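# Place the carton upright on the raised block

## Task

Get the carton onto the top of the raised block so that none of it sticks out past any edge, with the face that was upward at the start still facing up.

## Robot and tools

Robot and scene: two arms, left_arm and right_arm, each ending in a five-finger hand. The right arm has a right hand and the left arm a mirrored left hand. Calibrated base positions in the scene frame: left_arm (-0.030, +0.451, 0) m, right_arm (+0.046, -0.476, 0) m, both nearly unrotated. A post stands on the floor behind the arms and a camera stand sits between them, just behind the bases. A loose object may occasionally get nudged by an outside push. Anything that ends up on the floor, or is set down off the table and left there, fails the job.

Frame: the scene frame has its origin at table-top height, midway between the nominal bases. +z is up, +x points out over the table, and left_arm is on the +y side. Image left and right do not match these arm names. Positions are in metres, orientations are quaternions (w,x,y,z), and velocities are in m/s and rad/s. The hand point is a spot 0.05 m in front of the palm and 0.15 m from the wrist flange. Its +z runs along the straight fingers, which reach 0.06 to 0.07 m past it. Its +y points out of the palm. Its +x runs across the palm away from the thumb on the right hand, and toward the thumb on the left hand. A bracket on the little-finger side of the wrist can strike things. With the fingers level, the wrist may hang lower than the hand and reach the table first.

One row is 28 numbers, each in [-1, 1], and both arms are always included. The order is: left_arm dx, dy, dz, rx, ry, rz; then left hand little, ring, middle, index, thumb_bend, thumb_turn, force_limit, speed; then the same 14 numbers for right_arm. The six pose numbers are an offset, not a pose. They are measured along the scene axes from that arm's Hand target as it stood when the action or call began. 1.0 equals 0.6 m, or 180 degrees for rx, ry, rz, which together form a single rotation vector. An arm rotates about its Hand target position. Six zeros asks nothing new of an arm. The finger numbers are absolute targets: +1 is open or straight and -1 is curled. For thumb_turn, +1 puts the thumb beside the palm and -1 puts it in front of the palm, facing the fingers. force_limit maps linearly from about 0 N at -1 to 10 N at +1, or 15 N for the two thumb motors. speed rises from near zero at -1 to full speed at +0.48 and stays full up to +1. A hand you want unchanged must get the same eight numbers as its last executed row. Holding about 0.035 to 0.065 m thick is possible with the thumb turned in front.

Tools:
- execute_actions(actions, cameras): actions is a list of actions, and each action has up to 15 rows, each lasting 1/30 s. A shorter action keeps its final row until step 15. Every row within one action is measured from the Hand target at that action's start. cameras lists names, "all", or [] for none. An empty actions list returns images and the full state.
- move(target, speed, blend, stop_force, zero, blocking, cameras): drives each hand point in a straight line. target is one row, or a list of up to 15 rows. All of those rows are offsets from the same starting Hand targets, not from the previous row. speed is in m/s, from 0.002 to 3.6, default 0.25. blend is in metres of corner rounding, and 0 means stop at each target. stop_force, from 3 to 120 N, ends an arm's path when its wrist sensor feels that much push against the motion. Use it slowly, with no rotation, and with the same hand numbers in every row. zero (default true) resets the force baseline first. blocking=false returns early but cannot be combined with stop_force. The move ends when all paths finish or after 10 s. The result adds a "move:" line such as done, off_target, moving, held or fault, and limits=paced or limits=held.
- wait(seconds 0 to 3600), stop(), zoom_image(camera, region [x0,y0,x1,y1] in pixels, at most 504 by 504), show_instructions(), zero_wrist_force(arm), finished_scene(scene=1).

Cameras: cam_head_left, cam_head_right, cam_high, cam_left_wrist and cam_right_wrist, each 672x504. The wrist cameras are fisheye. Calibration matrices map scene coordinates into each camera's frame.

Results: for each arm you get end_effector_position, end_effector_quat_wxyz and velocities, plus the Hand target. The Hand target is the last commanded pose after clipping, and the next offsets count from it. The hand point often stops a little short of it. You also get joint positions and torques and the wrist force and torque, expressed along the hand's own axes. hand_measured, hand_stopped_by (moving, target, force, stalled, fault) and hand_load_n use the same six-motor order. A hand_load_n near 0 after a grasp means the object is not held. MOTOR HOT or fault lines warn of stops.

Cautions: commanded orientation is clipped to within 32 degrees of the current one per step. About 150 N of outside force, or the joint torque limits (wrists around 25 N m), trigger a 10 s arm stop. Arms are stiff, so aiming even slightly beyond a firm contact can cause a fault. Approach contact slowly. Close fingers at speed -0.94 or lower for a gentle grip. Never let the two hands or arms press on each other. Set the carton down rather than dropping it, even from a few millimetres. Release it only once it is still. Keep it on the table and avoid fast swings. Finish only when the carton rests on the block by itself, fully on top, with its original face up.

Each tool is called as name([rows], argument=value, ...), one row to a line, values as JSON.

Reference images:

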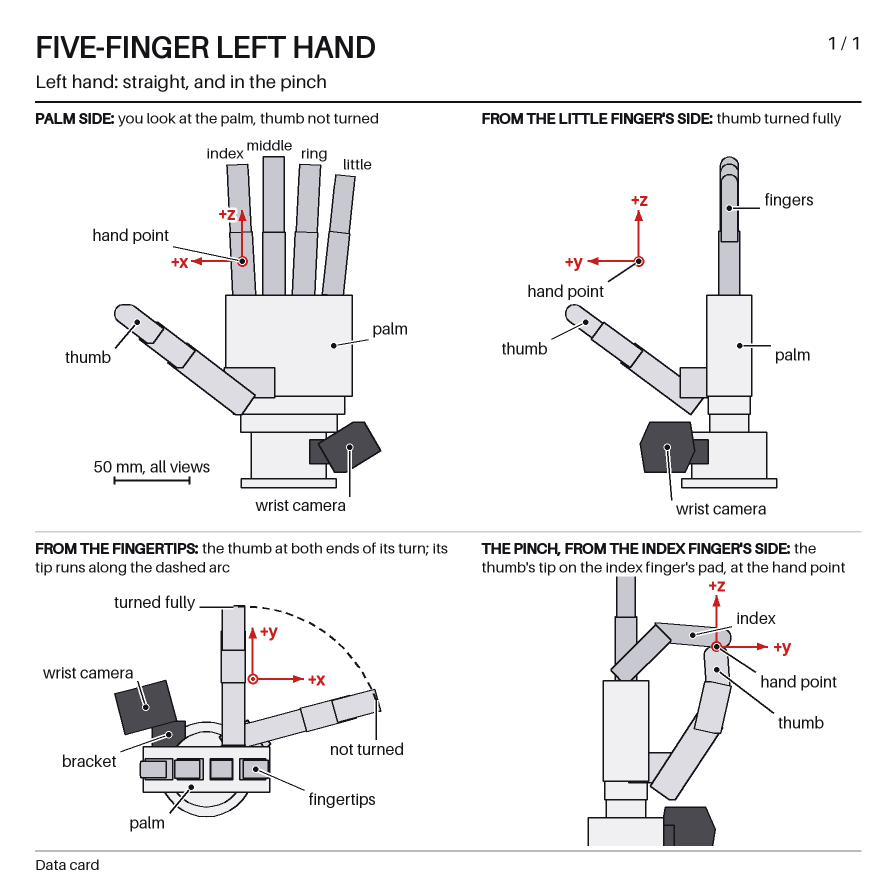

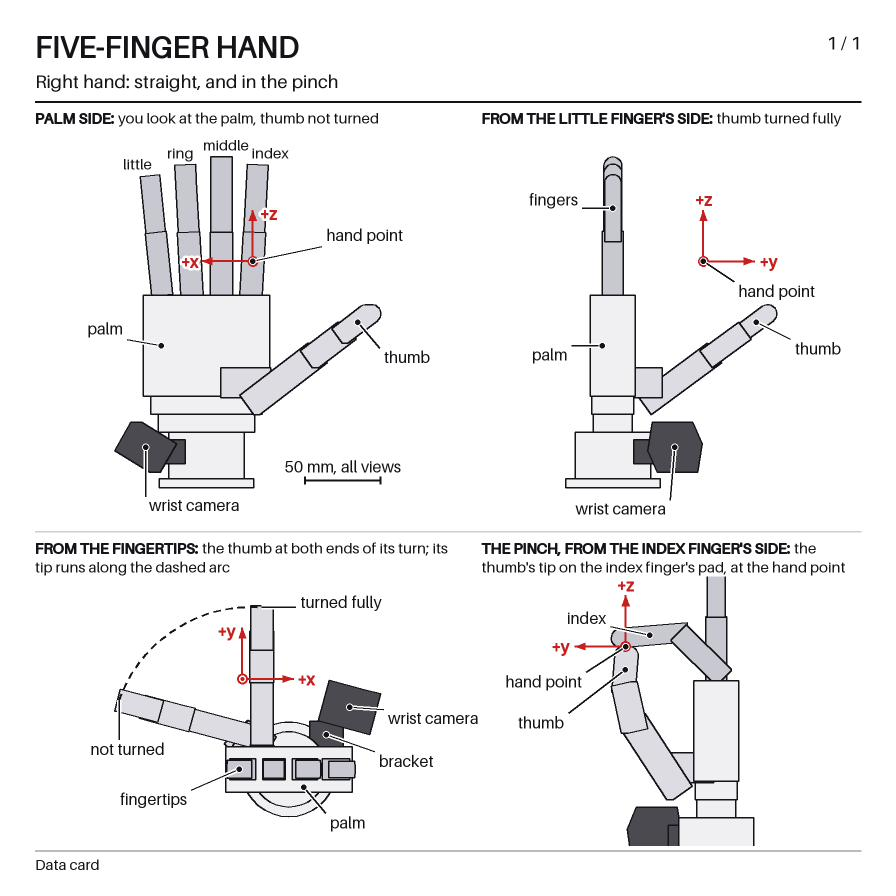

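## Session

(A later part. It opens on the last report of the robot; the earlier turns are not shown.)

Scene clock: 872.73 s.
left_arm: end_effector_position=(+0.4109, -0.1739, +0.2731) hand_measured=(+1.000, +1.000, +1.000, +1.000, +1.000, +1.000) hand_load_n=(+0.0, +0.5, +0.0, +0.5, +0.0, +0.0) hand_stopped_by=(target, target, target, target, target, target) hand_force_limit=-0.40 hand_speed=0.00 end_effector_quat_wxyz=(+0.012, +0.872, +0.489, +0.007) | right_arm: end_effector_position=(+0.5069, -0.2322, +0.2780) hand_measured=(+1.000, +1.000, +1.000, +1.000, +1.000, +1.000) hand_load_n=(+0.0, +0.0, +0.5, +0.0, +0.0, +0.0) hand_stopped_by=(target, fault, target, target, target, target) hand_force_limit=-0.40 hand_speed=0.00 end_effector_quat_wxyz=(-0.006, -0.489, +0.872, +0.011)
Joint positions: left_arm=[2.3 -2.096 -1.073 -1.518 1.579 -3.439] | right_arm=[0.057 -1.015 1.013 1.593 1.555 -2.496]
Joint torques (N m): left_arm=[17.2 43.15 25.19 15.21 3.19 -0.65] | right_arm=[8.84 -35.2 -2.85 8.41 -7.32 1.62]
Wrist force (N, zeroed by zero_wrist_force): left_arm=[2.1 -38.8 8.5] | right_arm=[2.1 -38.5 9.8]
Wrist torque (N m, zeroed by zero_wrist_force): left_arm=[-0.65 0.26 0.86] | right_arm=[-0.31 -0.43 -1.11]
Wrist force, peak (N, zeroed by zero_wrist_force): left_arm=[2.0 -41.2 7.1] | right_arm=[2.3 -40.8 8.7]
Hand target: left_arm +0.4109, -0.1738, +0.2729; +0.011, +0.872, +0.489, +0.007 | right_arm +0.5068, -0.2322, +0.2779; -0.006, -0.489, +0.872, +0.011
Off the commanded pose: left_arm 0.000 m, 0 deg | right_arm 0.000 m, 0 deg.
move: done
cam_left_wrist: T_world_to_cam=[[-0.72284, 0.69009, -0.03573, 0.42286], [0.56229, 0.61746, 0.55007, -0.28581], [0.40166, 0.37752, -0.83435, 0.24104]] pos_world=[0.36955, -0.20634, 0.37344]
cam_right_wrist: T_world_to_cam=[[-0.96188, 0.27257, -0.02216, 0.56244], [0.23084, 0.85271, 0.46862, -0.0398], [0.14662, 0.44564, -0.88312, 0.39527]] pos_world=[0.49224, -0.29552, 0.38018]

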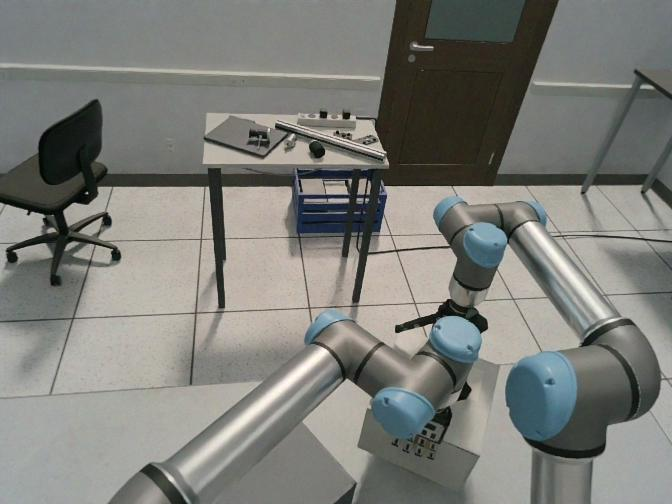

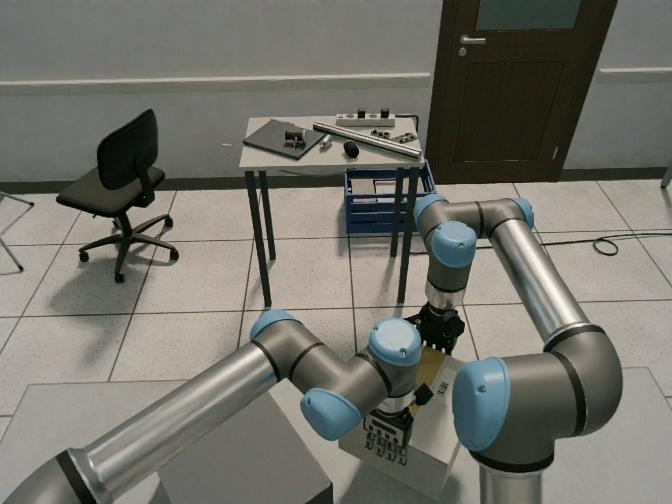

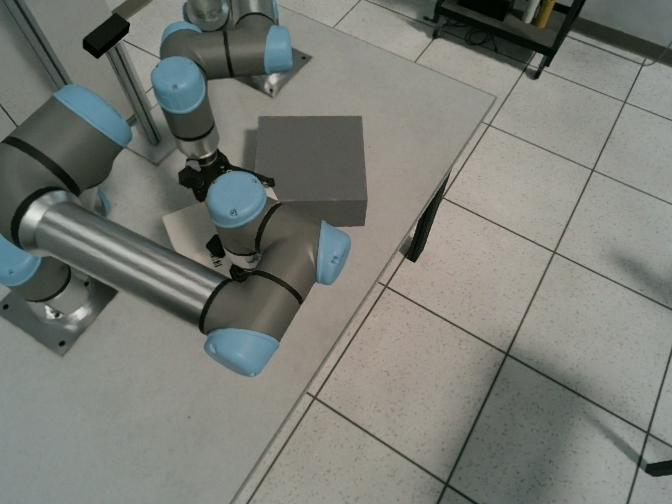

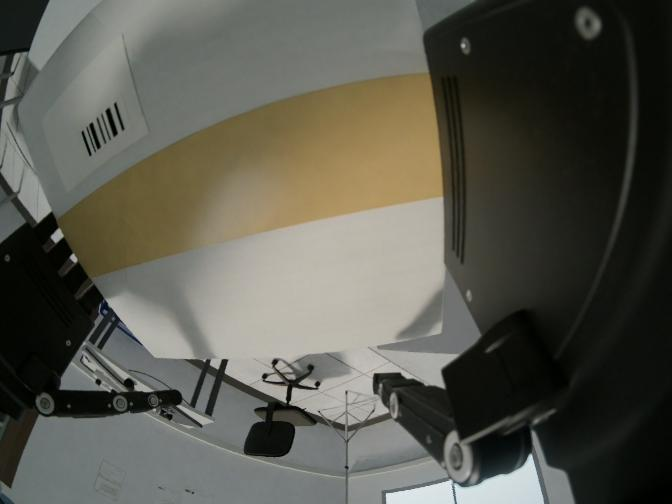

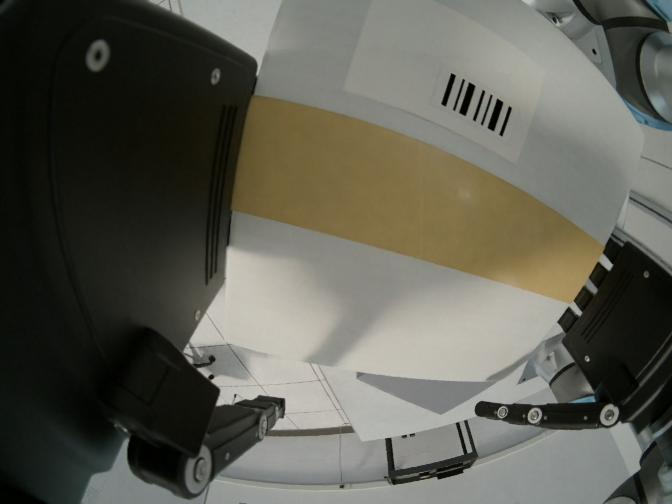

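move(target=[-0.00919,0.05169,0,0,0,-0.011806,1,1,1,1,1,1,-0.4,0.0,-0.012738,0.045728,0,0,0,-0.011806,1,1,1,1,1,1,-0.4,0.0], speed=0.04)

move(target=[-0.009047,0.051502,0,0,0,-0.011806,1,1,1,1,1,1,-0.4,0.0,-0.012982,0.045785,0,0,0,-0.011806,1,1,1,1,1,1,-0.4,0.0], speed=0.04)

Scene clock: 935.77 s.
left_arm: end_effector_position=(+0.4055, -0.1428, +0.2729) hand_measured=(+1.000, +1.000, +1.000, +1.000, +1.000, +1.000) hand_load_n=(+0.0, +0.0, +0.0, +0.5, +0.0, +0.0) hand_stopped_by=(target, target, target, target, target, target) hand_force_limit=-0.40 hand_speed=0.00 end_effector_quat_wxyz=(+0.012, +0.881, +0.473, +0.006) | right_arm: end_effector_position=(+0.4992, -0.2048, +0.2779) hand_measured=(+1.000, +1.000, +1.000, +1.000, +1.000, +1.000) hand_load_n=(+0.0, +0.5, +0.5, +0.0, -0.5, +0.0) hand_stopped_by=(target, fault, target, target, target, target) hand_force_limit=-0.40 hand_speed=0.00 end_effector_quat_wxyz=(-0.006, -0.473, +0.881, +0.012)
Joint positions: left_arm=[2.327 -2.013 -1.198 -1.475 1.577 -3.374] | right_arm=[0.109 -1.014 1.011 1.592 1.553 -2.407]
Joint torques (N m): left_arm=[-0.36 39.02 48.13 11.26 -0.55 -1.91] | right_arm=[8.63 -35.29 -24.15 10.9 -7.06 -2.76]
Wrist force (N, zeroed by zero_wrist_force): left_arm=[1.7 -40.8 8.2] | right_arm=[2.1 -40.7 9.5]
Wrist torque (N m, zeroed by zero_wrist_force): left_arm=[-0.51 0.31 1.06] | right_arm=[-0.24 -0.39 -1.08]
Wrist force, peak (N, zeroed by zero_wrist_force): left_arm=[1.6 -42.1 8.3] | right_arm=[2.2 -41.7 9.5]
Hand target: left_arm +0.4054, -0.1428, +0.2729; +0.012, +0.881, +0.473, +0.006 | right_arm +0.4992, -0.2048, +0.2779; -0.006, -0.473, +0.881, +0.012
Off the commanded pose: left_arm 0.000 m, 0 deg | right_arm 0.000 m, 0 deg.
move: done

Scene clock: 936.90 s.
left_arm: end_effector_position=(+0.4000, -0.1119, +0.2729) hand_measured=(+1.000, +1.000, +1.000, +1.000, +1.000, +1.000) hand_load_n=(+0.0, +0.0, +0.0, +0.0, +0.0, +0.0) hand_stopped_by=(target, target, target, target, target, target) hand_force_limit=-0.40 hand_speed=0.00 end_effector_quat_wxyz=(+0.012, +0.890, +0.456, +0.006) | right_arm: end_effector_position=(+0.4914, -0.1773, +0.2779) hand_measured=(+1.000, +1.000, +1.000, +1.000, +1.000, +1.000) hand_load_n=(+0.0, +0.0, +0.5, +0.5, +0.0, +0.0) hand_stopped_by=(target, fault, target, target, target, target) hand_force_limit=-0.40 hand_speed=0.00 end_effector_quat_wxyz=(-0.006, -0.457, +0.889, +0.012)
Joint positions: left_arm=[2.357 -1.935 -1.309 -1.442 1.576 -3.307] | right_arm=[0.162 -1.009 1.004 1.593 1.551 -2.317]
Joint torques (N m): left_arm=[-2.12 35.67 50.03 11.71 -1.01 -1.77] | right_arm=[10.57 -41.97 -17.97 10.34 -8.12 -2.71]
Wrist force (N, zeroed by zero_wrist_force): left_arm=[2.3 -42.8 8.4] | right_arm=[2.3 -42.2 9.2]
Wrist torque (N m, zeroed by zero_wrist_force): left_arm=[-0.50 0.26 1.15] | right_arm=[-0.23 -0.38 -1.14]
Wrist force, peak (N, zeroed by zero_wrist_force): left_arm=[2.0 -43.5 8.7] | right_arm=[2.1 -43.2 9.2]
Hand target: left_arm +0.3999, -0.1119, +0.2729; +0.012, +0.890, +0.456, +0.006 | right_arm +0.4914, -0.1773, +0.2779; -0.006, -0.457, +0.890, +0.012
Off the commanded pose: left_arm 0.000 m, 0 deg | right_arm 0.000 m, 0 deg.
move: done

move(target=[-0.00926,0.051567,0,0,0,-0.011806,1,1,1,1,1,1,-0.4,0.0,-0.012877,0.045591,0,0,0,-0.011806,1,1,1,1,1,1,-0.4,0.0], speed=0.04)

move(target=[-0.009005,0.051264,0,0,0,-0.011806,1,1,1,1,1,1,-0.4,0.0,-0.013244,0.045771,0,0,0,-0.011806,1,1,1,1,1,1,-0.4,0.0], speed=0.04, cameras=["cam_high","cam_head_left"])

Scene clock: 942.87 s.
left_arm: end_effector_position=(+0.3945, -0.0809, +0.2729) hand_measured=(+1.000, +1.000, +1.000, +1.000, +1.000, +1.000) hand_load_n=(+0.0, +0.0, +0.5, +0.0, +0.0, +0.0) hand_stopped_by=(target, target, target, target, target, target) hand_force_limit=-0.40 hand_speed=0.00 end_effector_quat_wxyz=(+0.012, +0.898, +0.440, +0.006) | right_arm: end_effector_position=(+0.4837, -0.1499, +0.2779) hand_measured=(+1.000, +1.000, +1.000, +1.000, +1.000, +1.000) hand_load_n=(+0.0, +0.0, +0.5, +0.0, +0.0, +0.0) hand_stopped_by=(target, fault, target, target, target, target) hand_force_limit=-0.40 hand_speed=0.00 end_effector_quat_wxyz=(-0.006, -0.440, +0.898, +0.012)
Joint positions: left_arm=[2.39 -1.86 -1.411 -1.415 1.574 -3.237] | right_arm=[0.215 -1 0.989 1.597 1.55 -2.227]
Joint torques (N m): left_arm=[-6.04 34.23 48.71 10.59 -1.98 -1.89] | right_arm=[8.62 -46.93 -12.39 8.37 -7.08 -2.64]
Wrist force (N, zeroed by zero_wrist_force): left_arm=[2.0 -37.1 9.2] | right_arm=[2.3 -36.6 8.8]
Wrist torque (N m, zeroed by zero_wrist_force): left_arm=[-0.54 0.34 1.01] | right_arm=[-0.31 -0.36 -1.00]
Wrist force, peak (N, zeroed by zero_wrist_force): left_arm=[2.1 -42.3 8.7] | right_arm=[2.4 -41.7 9.1]
Hand target: left_arm +0.3944, -0.0810, +0.2729; +0.012, +0.898, +0.440, +0.006 | right_arm +0.4837, -0.1500, +0.2779; -0.006, -0.440, +0.898, +0.012
Off the commanded pose: left_arm 0.000 m, 0 deg | right_arm 0.000 m, 0 deg.
move: done

Scene clock: 943.97 s.
left_arm: end_effector_position=(+0.3891, -0.0502, +0.2729) hand_measured=(+1.000, +1.000, +1.000, +1.000, +1.000, +1.000) hand_load_n=(+0.0, +0.0, +0.5, +0.5, -0.5, +0.0) hand_stopped_by=(target, target, target, target, target, target) hand_force_limit=-0.40 hand_speed=0.00 end_effector_quat_wxyz=(+0.012, +0.906, +0.423, +0.006) | right_arm: end_effector_position=(+0.4758, -0.1225, +0.2779) hand_measured=(+1.000, +1.000, +1.000, +1.000, +1.000, +1.000) hand_load_n=(+0.0, +0.5, +0.0, +0.0, +0.0, +0.0) hand_stopped_by=(target, fault, target, target, target, target) hand_force_limit=-0.40 hand_speed=0.00 end_effector_quat_wxyz=(-0.005, -0.423, +0.906, +0.012)
Joint positions: left_arm=[2.426 -1.788 -1.503 -1.395 1.572 -3.164] | right_arm=[0.269 -0.987 0.968 1.603 1.549 -2.136]
Joint torques (N m): left_arm=[-6.85 29.92 49.64 10.99 -2.58 -2.2] | right_arm=[9.28 -52.18 -8.54 7.21 -7.65 -2.75]
Wrist force (N, zeroed by zero_wrist_force): left_arm=[1.8 -36.8 9.8] | right_arm=[2.2 -36.3 8.8]
Wrist torque (N m, zeroed by zero_wrist_force): left_arm=[-0.61 0.34 1.00] | right_arm=[-0.40 -0.38 -0.99]
Wrist force, peak (N, zeroed by zero_wrist_force): left_arm=[1.8 -36.8 9.8] | right_arm=[2.2 -36.3 8.8]
Hand target: left_arm +0.3890, -0.0502, +0.2729; +0.012, +0.906, +0.423, +0.006 | right_arm +0.4757, -0.1225, +0.2779; -0.005, -0.423, +0.906, +0.012
Off the commanded pose: left_arm 0.000 m, 0 deg | right_arm 0.000 m, 0 deg.
move: done
Images, in order (width x height): cam_head_left 672x504, cam_high 672x504.

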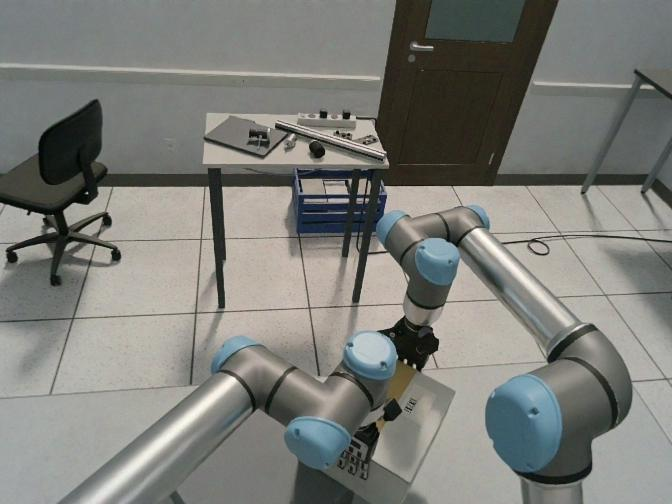

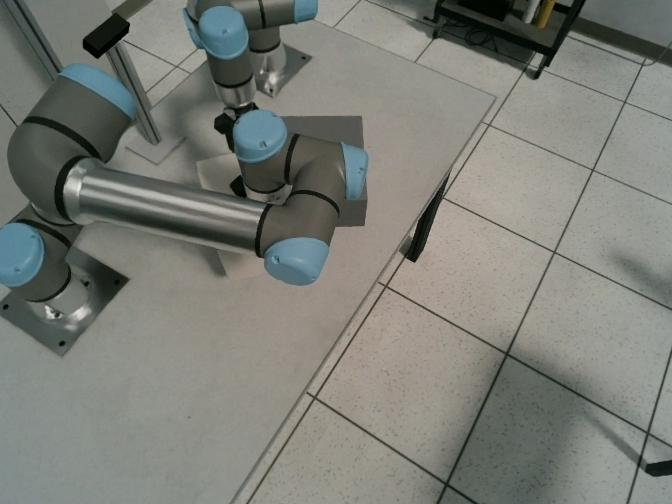

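move(target=[-0.00896,0.051127,0,0,0,-0.011806,1,1,1,1,1,1,-0.4,0.0,-0.013405,0.045792,0,0,0,-0.011806,1,1,1,1,1,1,-0.4,0.0], speed=0.04)

move(target=[-0.008925,0.050983,0,0,0,-0.011806,1,1,1,1,1,1,-0.4,0.0,-0.01356,0.04582,0,0,0,-0.011806,1,1,1,1,1,1,-0.4,0.0], speed=0.04, cameras=["cam_high"])

Scene clock: 950.03 s.
left_arm: end_effector_position=(+0.3837, -0.0195, +0.2729) hand_measured=(+1.000, +1.000, +1.000, +1.000, +1.000, +1.000) hand_load_n=(+0.0, +0.0, +0.0, +0.5, +0.0, +0.0) hand_stopped_by=(target, target, target, target, target, target) hand_force_limit=-0.40 hand_speed=0.00 end_effector_quat_wxyz=(+0.012, +0.914, +0.406, +0.006) | right_arm: end_effector_position=(+0.4677, -0.0950, +0.2779) hand_measured=(+1.000, +1.000, +1.000, +1.000, +1.000, +1.000) hand_load_n=(+0.0, +0.5, +0.5, +0.0, +0.0, +0.0) hand_stopped_by=(target, fault, target, target, target, target) hand_force_limit=-0.40 hand_speed=0.00 end_effector_quat_wxyz=(-0.005, -0.407, +0.914, +0.012)
Joint positions: left_arm=[2.466 -1.717 -1.587 -1.381 1.57 -3.087] | right_arm=[0.322 -0.97 0.94 1.612 1.547 -2.045]
Joint torques (N m): left_arm=[-5.99 27.55 49.08 12.26 -3.69 -2.36] | right_arm=[9.01 -54.7 -5.59 5.83 -8.08 -2.68]
Wrist force (N, zeroed by zero_wrist_force): left_arm=[2.2 -36.3 10.0] | right_arm=[2.5 -35.7 8.2]
Wrist torque (N m, zeroed by zero_wrist_force): left_arm=[-0.58 0.33 0.97] | right_arm=[-0.40 -0.35 -0.99]
Wrist force, peak (N, zeroed by zero_wrist_force): left_arm=[2.1 -37.2 9.5] | right_arm=[2.5 -36.3 8.6]
Hand target: left_arm +0.3836, -0.0196, +0.2729; +0.012, +0.914, +0.406, +0.006 | right_arm +0.4677, -0.0950, +0.2779; -0.005, -0.407, +0.914, +0.012
Off the commanded pose: left_arm 0.000 m, 0 deg | right_arm 0.000 m, 0 deg.
move: done

Scene clock: 951.13 s.
left_arm: end_effector_position=(+0.3783, +0.0111, +0.2729) hand_measured=(+1.000, +1.000, +1.000, +1.000, +1.000, +1.000) hand_load_n=(+0.0, +0.0, +0.5, +0.0, +0.0, +0.0) hand_stopped_by=(target, target, target, target, target, target) hand_force_limit=-0.40 hand_speed=0.00 end_effector_quat_wxyz=(+0.012, +0.921, +0.389, +0.005) | right_arm: end_effector_position=(+0.4596, -0.0675, +0.2779) hand_measured=(+1.000, +1.000, +1.000, +1.000, +1.000, +1.000) hand_load_n=(+0.5, +0.0, +0.5, +0.0, +0.0, +0.0) hand_stopped_by=(target, fault, target, target, target, target) hand_force_limit=-0.40 hand_speed=0.00 end_effector_quat_wxyz=(-0.005, -0.390, +0.921, +0.012)
Joint positions: left_arm=[2.51 -1.648 -1.665 -1.373 1.568 -3.006] | right_arm=[0.376 -0.949 0.905 1.624 1.547 -1.955]
Joint torques (N m): left_arm=[-9.48 22.36 50.76 13.72 -4.14 -1.96] | right_arm=[9.32 -55.18 -7.31 4.43 -8.28 -2.62]
Wrist force (N, zeroed by zero_wrist_force): left_arm=[1.7 -36.7 10.2] | right_arm=[2.3 -35.8 8.1]
Wrist torque (N m, zeroed by zero_wrist_force): left_arm=[-0.62 0.40 1.04] | right_arm=[-0.42 -0.31 -1.00]
Wrist force, peak (N, zeroed by zero_wrist_force): left_arm=[1.7 -36.7 10.2] | right_arm=[2.5 -36.0 8.2]
Hand target: left_arm +0.3782, +0.0110, +0.2729; +0.012, +0.921, +0.389, +0.005 | right_arm +0.4596, -0.0676, +0.2779; -0.005, -0.390, +0.921, +0.012
Off the commanded pose: left_arm 0.000 m, 0 deg | right_arm 0.000 m, 0 deg.
move: done

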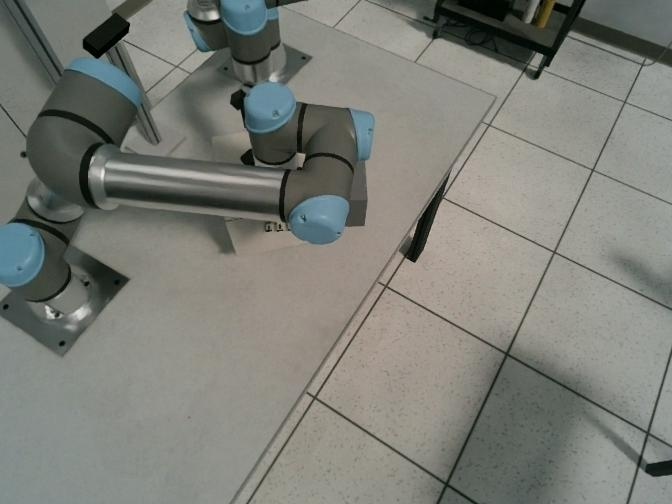

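move(target=[-0.008891,0.050843,0,0,0,-0.011806,1,1,1,1,1,1,-0.4,0.0,-0.013719,0.045852,0,0,0,-0.011806,1,1,1,1,1,1,-0.4,0.0], speed=0.04)

move(target=[-0.008866,0.050696,0,0,0,-0.011806,1,1,1,1,1,1,-0.4,0.0,-0.013872,0.045894,0,0,0,-0.011806,1,1,1,1,1,1,-0.4,0.0], speed=0.04, cameras=["cam_high"])

Scene clock: 957.03 s.
left_arm: end_effector_position=(+0.3729, +0.0416, +0.2729) hand_measured=(+1.000, +1.000, +1.000, +1.000, +1.000, +1.000) hand_load_n=(+0.0, +0.0, +0.5, +0.0, +0.0, +0.0) hand_stopped_by=(target, target, target, target, target, target) hand_force_limit=-0.40 hand_speed=0.00 end_effector_quat_wxyz=(+0.012, +0.928, +0.372, +0.005) | right_arm: end_effector_position=(+0.4513, -0.0400, +0.2779) hand_measured=(+1.000, +1.000, +1.000, +1.000, +1.000, +1.000) hand_load_n=(+0.0, +0.5, +0.5, +0.0, +0.0, +0.0) hand_stopped_by=(target, fault, target, target, target, target) hand_force_limit=-0.40 hand_speed=0.00 end_effector_quat_wxyz=(-0.005, -0.372, +0.928, +0.012)
Joint positions: left_arm=[2.559 -1.58 -1.736 -1.37 1.565 -2.92] | right_arm=[0.428 -0.922 0.861 1.639 1.546 -1.865]
Joint torques (N m): left_arm=[-10.68 21.38 50.95 14.23 -4.97 -2.27] | right_arm=[10.16 -55.54 -7.72 3.47 -8.55 -2.59]
Wrist force (N, zeroed by zero_wrist_force): left_arm=[1.9 -36.6 10.5] | right_arm=[2.6 -35.7 8.0]
Wrist torque (N m, zeroed by zero_wrist_force): left_arm=[-0.55 0.40 1.01] | right_arm=[-0.41 -0.35 -1.02]
Wrist force, peak (N, zeroed by zero_wrist_force): left_arm=[2.2 -37.6 10.5] | right_arm=[2.4 -36.5 7.9]
Hand target: left_arm +0.3729, +0.0415, +0.2729; +0.012, +0.928, +0.372, +0.005 | right_arm +0.4513, -0.0400, +0.2779; -0.005, -0.372, +0.928, +0.012
Off the commanded pose: left_arm 0.000 m, 0 deg | right_arm 0.000 m, 0 deg.
move: done

Scene clock: 958.13 s.
left_arm: end_effector_position=(+0.3676, +0.0720, +0.2729) hand_measured=(+1.000, +1.000, +1.000, +1.000, +1.000, +1.000) hand_load_n=(+0.0, +0.0, +0.5, +0.0, +0.0, +0.5) hand_stopped_by=(target, target, target, target, target, target) hand_force_limit=-0.40 hand_speed=0.00 end_effector_quat_wxyz=(+0.012, +0.935, +0.355, +0.005) | right_arm: end_effector_position=(+0.4430, -0.0124, +0.2778) hand_measured=(+1.000, +1.000, +1.000, +1.000, +1.000, +1.000) hand_load_n=(+0.0, +0.5, +0.5, +0.0, +0.0, +0.0) hand_stopped_by=(target, fault, target, target, target, target) hand_force_limit=-0.40 hand_speed=0.00 end_effector_quat_wxyz=(-0.005, -0.355, +0.935, +0.012)
Joint positions: left_arm=[2.613 -1.513 -1.801 -1.373 1.563 -2.829] | right_arm=[0.48 -0.891 0.808 1.659 1.545 -1.776]
Joint torques (N m): left_arm=[-12.37 17.47 48.76 12.1 -6.02 -2.07] | right_arm=[10.08 -56.56 -8.36 2.31 -8.69 -2.54]
Wrist force (N, zeroed by zero_wrist_force): left_arm=[2.3 -36.3 10.7] | right_arm=[3.3 -35.6 7.7]
Wrist torque (N m, zeroed by zero_wrist_force): left_arm=[-0.53 0.41 1.02] | right_arm=[-0.41 -0.38 -1.01]
Wrist force, peak (N, zeroed by zero_wrist_force): left_arm=[3.3 -37.8 10.6] | right_arm=[2.4 -36.1 8.2]
Hand target: left_arm +0.3676, +0.0720, +0.2729; +0.012, +0.935, +0.355, +0.005 | right_arm +0.4430, -0.0125, +0.2779; -0.004, -0.355, +0.935, +0.012
Off the commanded pose: left_arm 0.000 m, 0 deg | right_arm 0.000 m, 0 deg.
move: done

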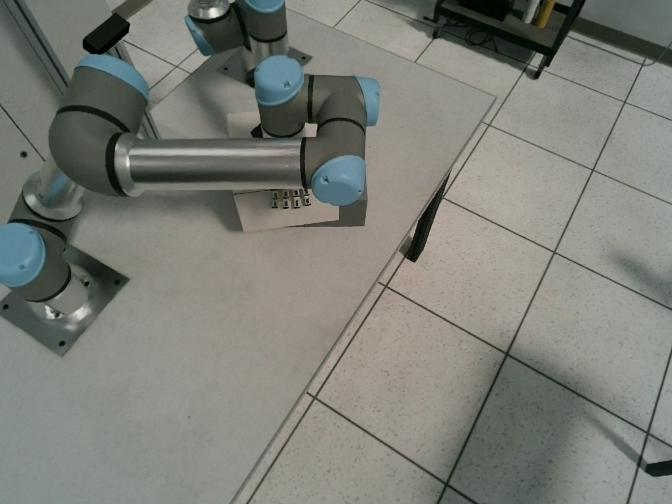

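move(target=[-0.008842,0.050555,0,0,0,-0.011806,1,1,1,1,1,1,-0.4,0.0,-0.01403,0.045933,0,0,0,-0.011806,1,1,1,1,1,1,-0.4,0.0], speed=0.04)

move(target=[-0.008829,0.050409,0,0,0,-0.011806,1,1,1,1,1,1,-0.4,0.0,-0.014178,0.045986,0,0,0,-0.011806,1,1,1,1,1,1,-0.4,0.0], speed=0.04, cameras=["cam_high","cam_head_left","cam_head_right"])

Scene clock: 962.73 s.
left_arm: end_effector_position=(+0.3622, +0.1024, +0.2728) hand_measured=(+1.000, +1.000, +1.000, +1.000, +1.000, +1.000) hand_load_n=(+0.0, +0.5, +0.5, +0.5, +0.0, +0.0) hand_stopped_by=(target, target, target, target, target, target) hand_force_limit=-0.40 hand_speed=0.00 end_effector_quat_wxyz=(+0.012, +0.941, +0.337, +0.005) | right_arm: end_effector_position=(+0.4345, +0.0151, +0.2778) hand_measured=(+1.000, +1.000, +1.000, +1.000, +1.000, +1.000) hand_load_n=(+0.0, +0.5, +0.0, +0.0, -0.5, +0.0) hand_stopped_by=(target, fault, target, target, target, target) hand_force_limit=-0.40 hand_speed=0.00 end_effector_quat_wxyz=(-0.004, -0.338, +0.941, +0.012)
Joint positions: left_arm=[2.673 -1.448 -1.86 -1.38 1.561 -2.732] | right_arm=[0.531 -0.853 0.743 1.684 1.545 -1.688]
Joint torques (N m): left_arm=[-13.47 14.76 50.75 13.04 -6.73 -2.21] | right_arm=[10.39 -58.01 -9.55 1.6 -8.65 -2.5]
Wrist force (N, zeroed by zero_wrist_force): left_arm=[3.1 -36.5 11.3] | right_arm=[3.4 -35.6 7.2]
Wrist torque (N m, zeroed by zero_wrist_force): left_arm=[-0.48 0.37 1.00] | right_arm=[-0.33 -0.30 -1.07]
Wrist force, peak (N, zeroed by zero_wrist_force): left_arm=[3.9 -38.2 10.7] | right_arm=[3.5 -37.2 6.8]
Hand target: left_arm +0.3623, +0.1023, +0.2729; +0.012, +0.941, +0.337, +0.005 | right_arm +0.4346, +0.0151, +0.2779; -0.004, -0.338, +0.941, +0.012
Off the commanded pose: left_arm 0.000 m, 0 deg | right_arm 0.000 m, 0 deg.
move: done

Scene clock: 963.83 s.
left_arm: end_effector_position=(+0.3569, +0.1326, +0.2728) hand_measured=(+1.000, +1.000, +1.000, +1.000, +1.000, +1.000) hand_load_n=(+0.0, +0.0, +0.5, +0.0, +0.0, +0.0) hand_stopped_by=(target, target, target, target, target, target) hand_force_limit=-0.40 hand_speed=0.00 end_effector_quat_wxyz=(+0.012, +0.947, +0.320, +0.004) | right_arm: end_effector_position=(+0.4260, +0.0427, +0.2778) hand_measured=(+1.000, +1.000, +1.000, +1.000, +1.000, +1.000) hand_load_n=(+0.0, +0.5, +0.5, +0.0, +0.0, +0.0) hand_stopped_by=(target, fault, target, target, target, target) hand_force_limit=-0.40 hand_speed=0.00 end_effector_quat_wxyz=(-0.004, -0.320, +0.947, +0.012)
Joint positions: left_arm=[2.739 -1.383 -1.914 -1.393 1.558 -2.629] | right_arm=[0.581 -0.808 0.664 1.715 1.545 -1.602]
Joint torques (N m): left_arm=[-15.15 10.43 47.86 13.66 -8.16 -1.93] | right_arm=[10.78 -58.23 -9.98 0.77 -8.45 -2.41]
Wrist force (N, zeroed by zero_wrist_force): left_arm=[3.5 -37.3 11.3] | right_arm=[3.9 -36.1 6.9]
Wrist torque (N m, zeroed by zero_wrist_force): left_arm=[-0.42 0.38 1.04] | right_arm=[-0.35 -0.31 -1.13]
Wrist force, peak (N, zeroed by zero_wrist_force): left_arm=[4.2 -39.2 11.6] | right_arm=[3.9 -38.0 6.6]
Hand target: left_arm +0.3570, +0.1325, +0.2729; +0.012, +0.947, +0.320, +0.004 | right_arm +0.4261, +0.0426, +0.2779; -0.004, -0.320, +0.947, +0.012
Off the commanded pose: left_arm 0.000 m, 0 deg | right_arm 0.000 m, 0 deg.
move: done
Images, in order (width x height): cam_head_left 672x504, cam_head_right 672x504, cam_high 672x504.

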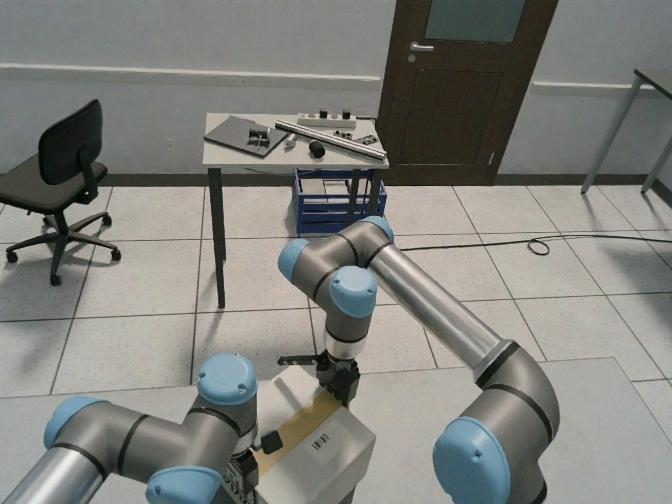

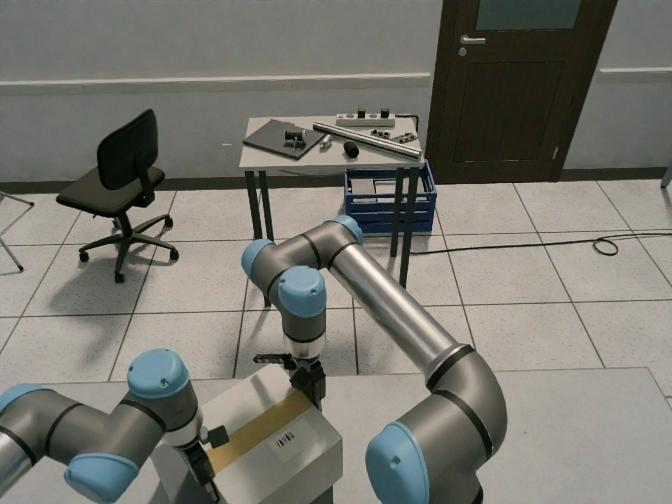

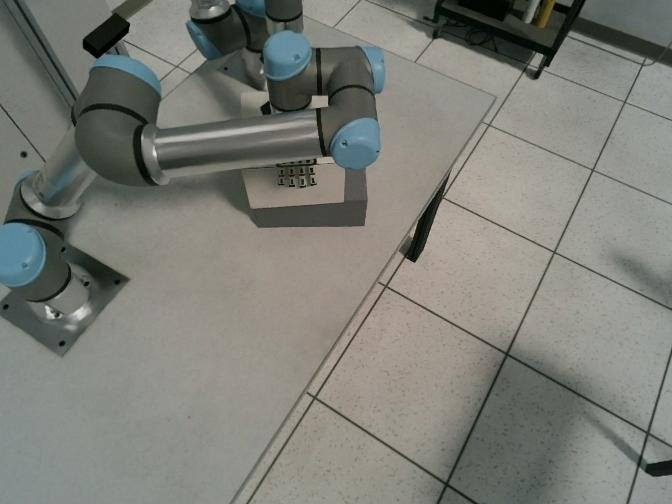

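move(target=[-0.008827,0.050275,-0.0001,0,0,-0.011806,1,1,1,1,1,1,-0.4,0.0,-0.014318,0.04603,0.0001,0,0,-0.011806,1,1,1,1,1,1,-0.4,0.0], speed=0.04)

execute_actions(actions=[], cameras=["cam_high","cam_head_left","cam_head_right"])

zoom_image(camera="cam_head_right", region=[100, 344, 360, 504])

zoom_image(camera="cam_high", region=[210, 70, 410, 240])

zoom_image(camera="cam_head_left", region=[180, 344, 440, 504])

Scene clock: 971.47 s.
left_arm: end_effector_position=(+0.3516, +0.1628, +0.2728) hand_measured=(+1.000, +1.000, +1.000, +1.000, +1.000, +1.000) hand_load_n=(+0.0, +0.5, +0.5, +0.5, +0.0, +0.0) hand_stopped_by=(target, target, target, target, target, target) hand_force_limit=-0.40 hand_speed=0.00 end_effector_quat_wxyz=(+0.012, +0.953, +0.302, +0.004) | right_arm: end_effector_position=(+0.4174, +0.0703, +0.2779) hand_measured=(+1.000, +1.000, +1.000, +1.000, +1.000, +1.000) hand_load_n=(+0.0, +0.0, +0.0, +0.0, +0.0, +0.0) hand_stopped_by=(target, fault, target, target, target, target) hand_force_limit=-0.40 hand_speed=0.00 end_effector_quat_wxyz=(-0.004, -0.303, +0.953, +0.012)
Joint positions: left_arm=[2.812 -1.32 -1.961 -1.41 1.556 -2.519] | right_arm=[0.629 -0.752 0.564 1.757 1.545 -1.516]
Joint torques (N m): left_arm=[-16.96 8.07 47.62 13.3 -9.02 -1.62] | right_arm=[10.82 -59.71 -10.54 -0.21 -7.74 -2.34]
Wrist force (N, zeroed by zero_wrist_force): left_arm=[4.0 -38.0 11.5] | right_arm=[4.4 -37.5 6.9]
Wrist torque (N m, zeroed by zero_wrist_force): left_arm=[-0.38 0.38 1.02] | right_arm=[-0.37 -0.32 -1.18]
Wrist force, peak (N, zeroed by zero_wrist_force): left_arm=[5.1 -40.1 11.4] | right_arm=[4.6 -38.9 6.8]
Hand target: left_arm +0.3517, +0.1627, +0.2729; +0.013, +0.953, +0.302, +0.004 | right_arm +0.4175, +0.0703, +0.2779; -0.004, -0.303, +0.953, +0.012
Off the commanded pose: left_arm 0.000 m, 0 deg | right_arm 0.000 m, 0 deg.
move: done

Scene clock: 971.47 s.
left_arm: end_effector_position=(+0.3516, +0.1628, +0.2728) hand_measured=(+1.000, +1.000, +1.000, +1.000, +1.000, +1.000) hand_load_n=(+0.0, +0.5, +0.5, +0.5, +0.0, +0.0) hand_stopped_by=(target, target, target, target, target, target) hand_force_limit=-0.40 hand_speed=0.00 end_effector_quat_wxyz=(+0.012, +0.953, +0.302, +0.004) | right_arm: end_effector_position=(+0.4174, +0.0703, +0.2779) hand_measured=(+1.000, +1.000, +1.000, +1.000, +1.000, +1.000) hand_load_n=(+0.0, +0.0, +0.0, +0.0, +0.0, +0.0) hand_stopped_by=(target, fault, target, target, target, target) hand_force_limit=-0.40 hand_speed=0.00 end_effector_quat_wxyz=(-0.004, -0.303, +0.953, +0.012)
Joint positions: left_arm=[2.812 -1.32 -1.961 -1.41 1.556 -2.519] | right_arm=[0.629 -0.752 0.564 1.757 1.545 -1.516]
Joint velocities: within noise
Joint torques (N m): left_arm=[-16.96 8.07 47.62 13.3 -9.02 -1.62] | right_arm=[10.82 -59.71 -10.54 -0.21 -7.74 -2.34]
Wrist force (N, zeroed by zero_wrist_force): left_arm=[4.0 -38.0 11.5] | right_arm=[4.4 -37.5 6.9]
Wrist torque (N m, zeroed by zero_wrist_force): left_arm=[-0.38 0.38 1.02] | right_arm=[-0.37 -0.32 -1.18]
Wrist force, peak (N, zeroed by zero_wrist_force): left_arm=[4.0 -38.0 11.5] | right_arm=[4.4 -37.5 6.9]
Hand target: left_arm +0.3517, +0.1627, +0.2729; +0.013, +0.953, +0.302, +0.004 | right_arm +0.4175, +0.0703, +0.2779; -0.004, -0.303, +0.953, +0.012
Off the commanded pose: left_arm 0.000 m, 0 deg | right_arm 0.000 m, 0 deg.
Images, in order (width x height): cam_head_left 672x504, cam_head_right 672x504, cam_high 672x504.

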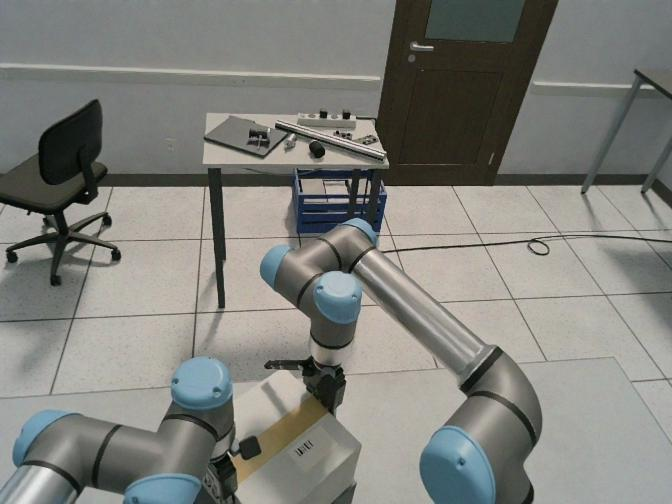

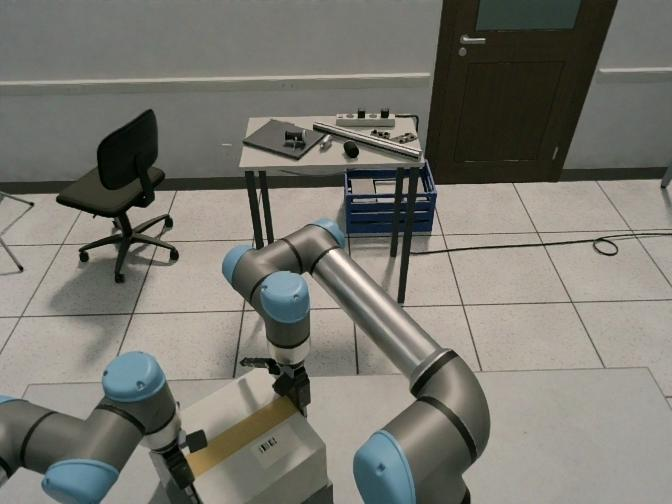

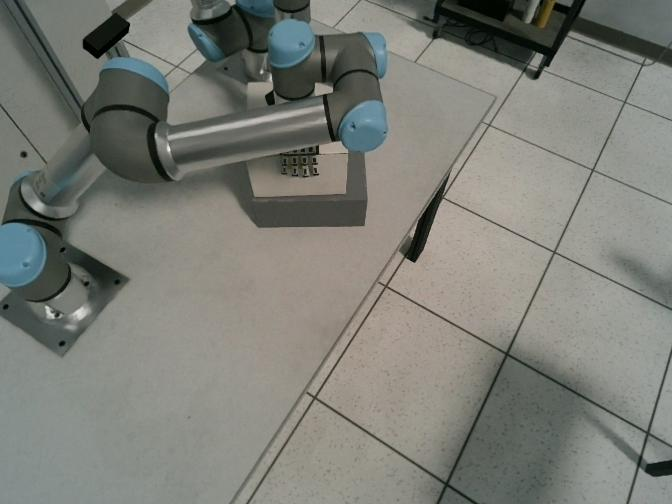

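Scaled by 1.938 from the camera's image (finer frame: 960x720).

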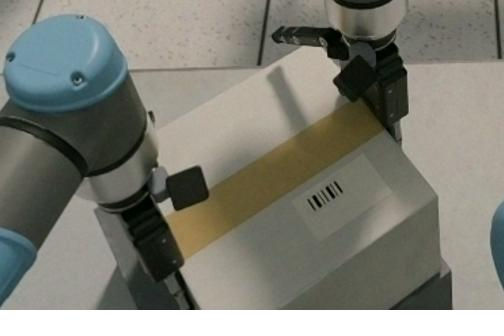

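Scaled by 2.520 from the camera's image (finer frame: 960x720).

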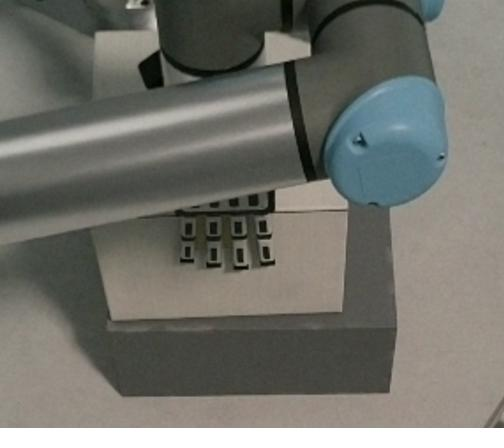

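Scaled by 1.938 from the camera's image (finer frame: 960x720).

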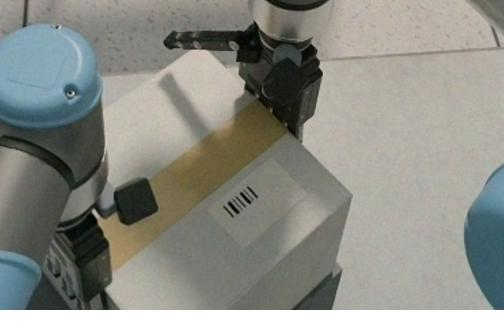

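move(target=[-0.008873,0.050197,-0.0002,0,0,-0.011806,1,1,1,1,1,1,-0.4,0.0,-0.014417,0.046023,0.0002,0,0,-0.011806,1,1,1,1,1,1,-0.4,0.0], speed=0.04, cameras=["cam_high","cam_head_left","cam_head_right"])

zoom_image(camera="cam_high", region=[210, 70, 410, 240])

zoom_image(camera="cam_head_left", region=[160, 344, 420, 504])

Scene clock: 982.37 s.
left_arm: end_effector_position=(+0.3463, +0.1929, +0.2726) hand_measured=(+1.000, +1.000, +1.000, +1.000, +1.000, +1.000) hand_load_n=(+0.0, +0.0, +0.5, +0.5, +0.0, +0.0) hand_stopped_by=(target, target, target, target, target, target) hand_force_limit=-0.40 hand_speed=0.00 end_effector_quat_wxyz=(+0.013, +0.959, +0.284, +0.004) | right_arm: end_effector_position=(+0.4088, +0.0979, +0.2780) hand_measured=(+1.000, +1.000, +1.000, +1.000, +1.000, +1.000) hand_load_n=(+0.5, +0.5, +0.0, +0.0, +0.0, +0.5) hand_stopped_by=(target, fault, target, target, target, target) hand_force_limit=-0.40 hand_speed=0.00 end_effector_quat_wxyz=(-0.004, -0.285, +0.958, +0.012)
Joint positions: left_arm=[2.893 -1.259 -2.004 -1.43 1.553 -2.401] | right_arm=[0.676 -0.68 0.431 1.816 1.545 -1.432]
Joint torques (N m): left_arm=[-18.19 6.11 46.98 12.85 -9.93 -2.15] | right_arm=[9.65 -60.88 -10.78 -0.9 -7.31 -2.19]
Wrist force (N, zeroed by zero_wrist_force): left_arm=[4.5 -37.6 10.8] | right_arm=[4.9 -36.8 7.4]
Wrist torque (N m, zeroed by zero_wrist_force): left_arm=[-0.38 0.38 0.99] | right_arm=[-0.33 -0.33 -1.16]
Wrist force, peak (N, zeroed by zero_wrist_force): left_arm=[5.3 -39.6 10.7] | right_arm=[4.4 -39.1 5.6]
Hand target: left_arm +0.3464, +0.1928, +0.2728; +0.013, +0.959, +0.284, +0.004 | right_arm +0.4088, +0.0979, +0.2780; -0.004, -0.285, +0.958, +0.012
Off the commanded pose: left_arm 0.000 m, 0 deg | right_arm 0.000 m, 0 deg.
move: done
Images, in order (width x height): cam_head_left 672x504, cam_head_right 672x504, cam_high 672x504.

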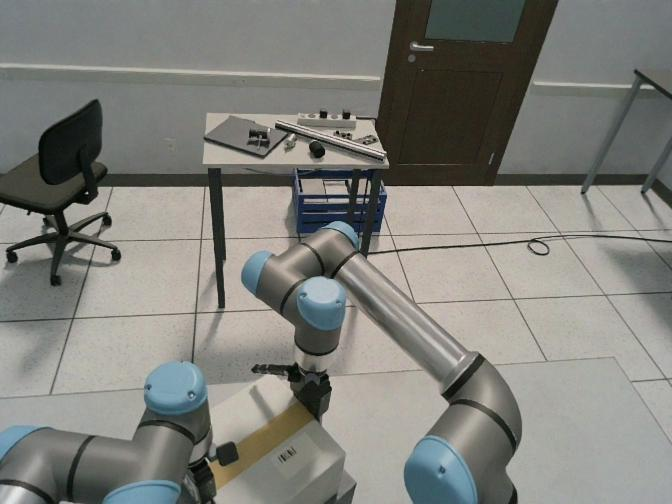

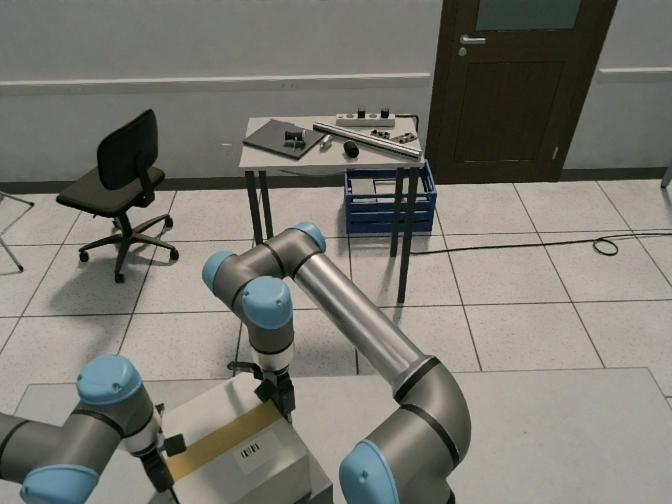

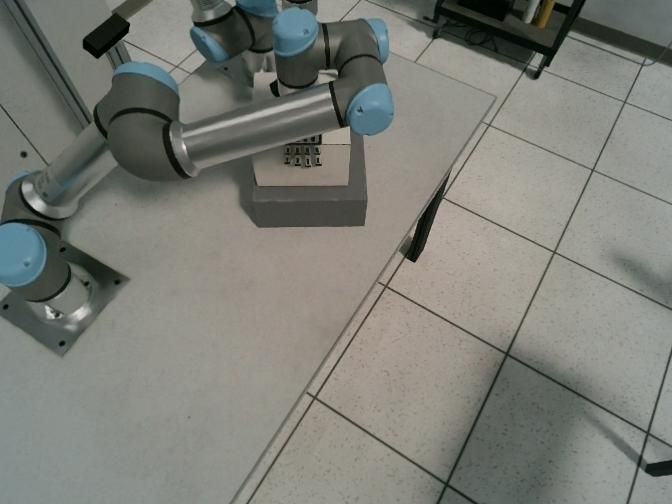

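Scaled by 2.520 from the camera's image (finer frame: 960x720).

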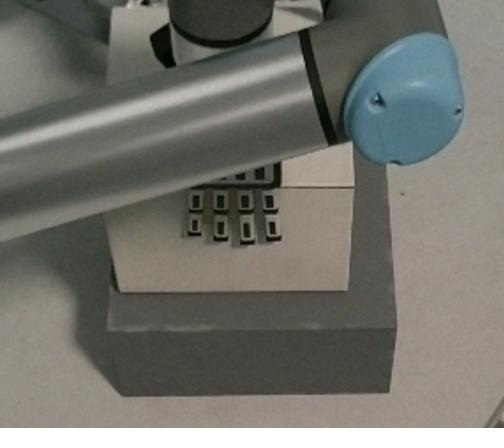

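Scaled by 1.938 from the camera's image (finer frame: 960x720).

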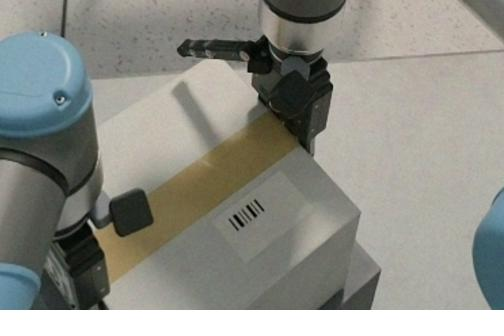

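move(target=[0,0,-0.018,0,0,0,1,1,1,1,1,1,-0.4,0.0,0,0,-0.018,0,0,0,1,1,1,1,1,1,-0.4,0.0], speed=0.03, cameras=["cam_high","cam_head_right"])

Scene clock: 994.40 s.
left_arm: end_effector_position=(+0.3463, +0.1929, +0.2618) hand_measured=(+1.000, +1.000, +1.000, +1.000, +1.000, +1.000) hand_load_n=(+0.5, +0.0, +0.5, +0.0, +0.0, +0.0) hand_stopped_by=(target, target, target, target, target, target) hand_force_limit=-0.40 hand_speed=0.00 end_effector_quat_wxyz=(+0.012, +0.959, +0.284, +0.004) end_effector_velocity=(+0.000, +0.000, +0.001) end_effector_angular_velocity=(+0.000, +0.002, +0.000) | right_arm: end_effector_position=(+0.4088, +0.0978, +0.2672) hand_measured=(+1.000, +1.000, +1.000, +1.000, +1.000, +1.000) hand_load_n=(+0.0, +0.5, +0.5, +0.0, +0.0, +0.0) hand_stopped_by=(target, fault, target, target, target, target) hand_force_limit=-0.40 hand_speed=0.00 end_effector_quat_wxyz=(-0.004, -0.285, +0.958, +0.012) end_effector_velocity=(-0.001, +0.000, +0.001) end_effector_angular_velocity=(-0.002, +0.003, +0.001)
Joint positions: left_arm=[2.893 -1.263 -2.029 -1.401 1.553 -2.401] | right_arm=[0.675 -0.694 0.485 1.776 1.545 -1.433]
Joint velocities: left_arm=[0 0 0.004 -0.006 0 0] | right_arm=[0.001 0.001 -0.005 0.007 -0.001 0]
Joint torques (N m): left_arm=[-15.19 -1.44 34.11 6.24 -12.09 3.11] | right_arm=[14.18 -36.4 -32.24 2.19 -8.94 1.33]
Wrist force (N, zeroed by zero_wrist_force): left_arm=[4.0 -49.7 -26.5] | right_arm=[2.2 -30.4 -5.0]
Wrist torque (N m, zeroed by zero_wrist_force): left_arm=[1.80 -0.62 1.33] | right_arm=[0.40 0.18 -0.90]
Wrist force, peak (N, zeroed by zero_wrist_force): left_arm=[-2.2 -58.8 -40.3] | right_arm=[4.7 -38.4 5.3]
Hand target: left_arm +0.3464, +0.1928, +0.2620; +0.013, +0.959, +0.284, +0.004 | right_arm +0.4088, +0.0979, +0.2672; -0.004, -0.285, +0.958, +0.012
Off the commanded pose: left_arm 0.000 m, 0 deg | right_arm 0.000 m, 0 deg.
move: done
Images, in order (width x height): cam_head_right 672x504, cam_high 672x504.

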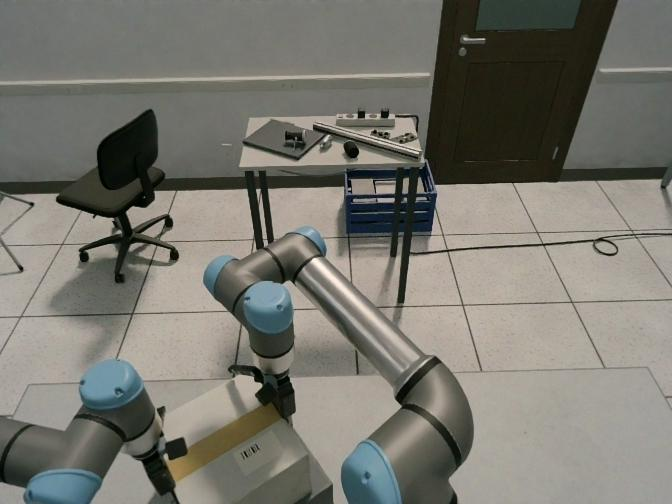

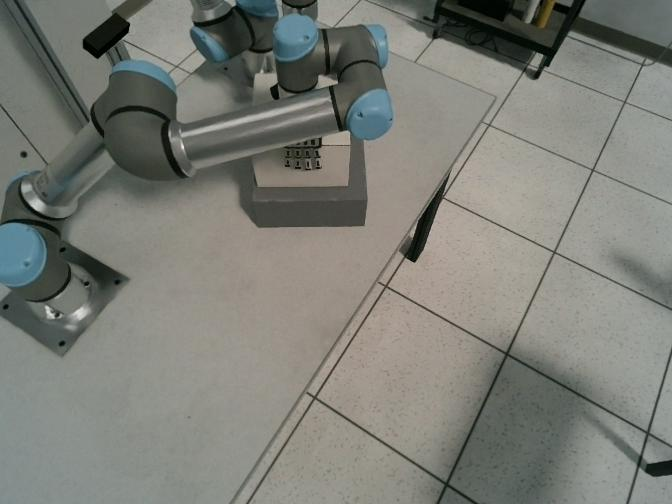

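zoom_image(camera="cam_high", region=[180, 0, 420, 260])

zoom_image(camera="cam_head_right", region=[60, 330, 380, 504])

Scaled by 1.938 from the camera's image (finer frame: 960x720).

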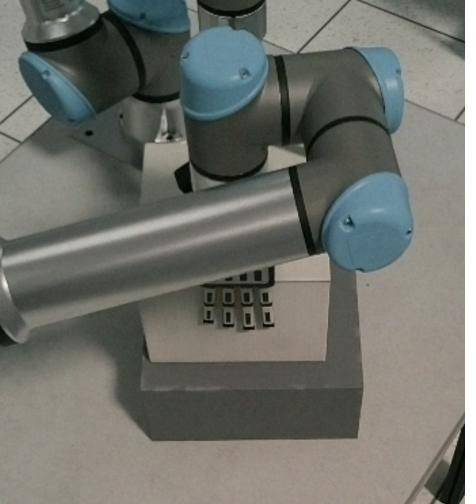

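Scaled by 1.575 from the camera's image (finer frame: 960x720).

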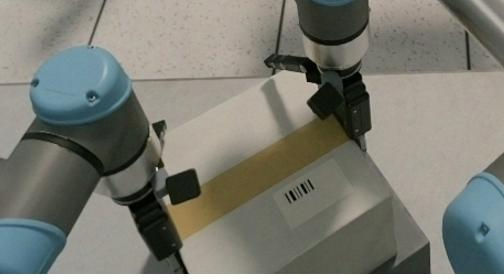

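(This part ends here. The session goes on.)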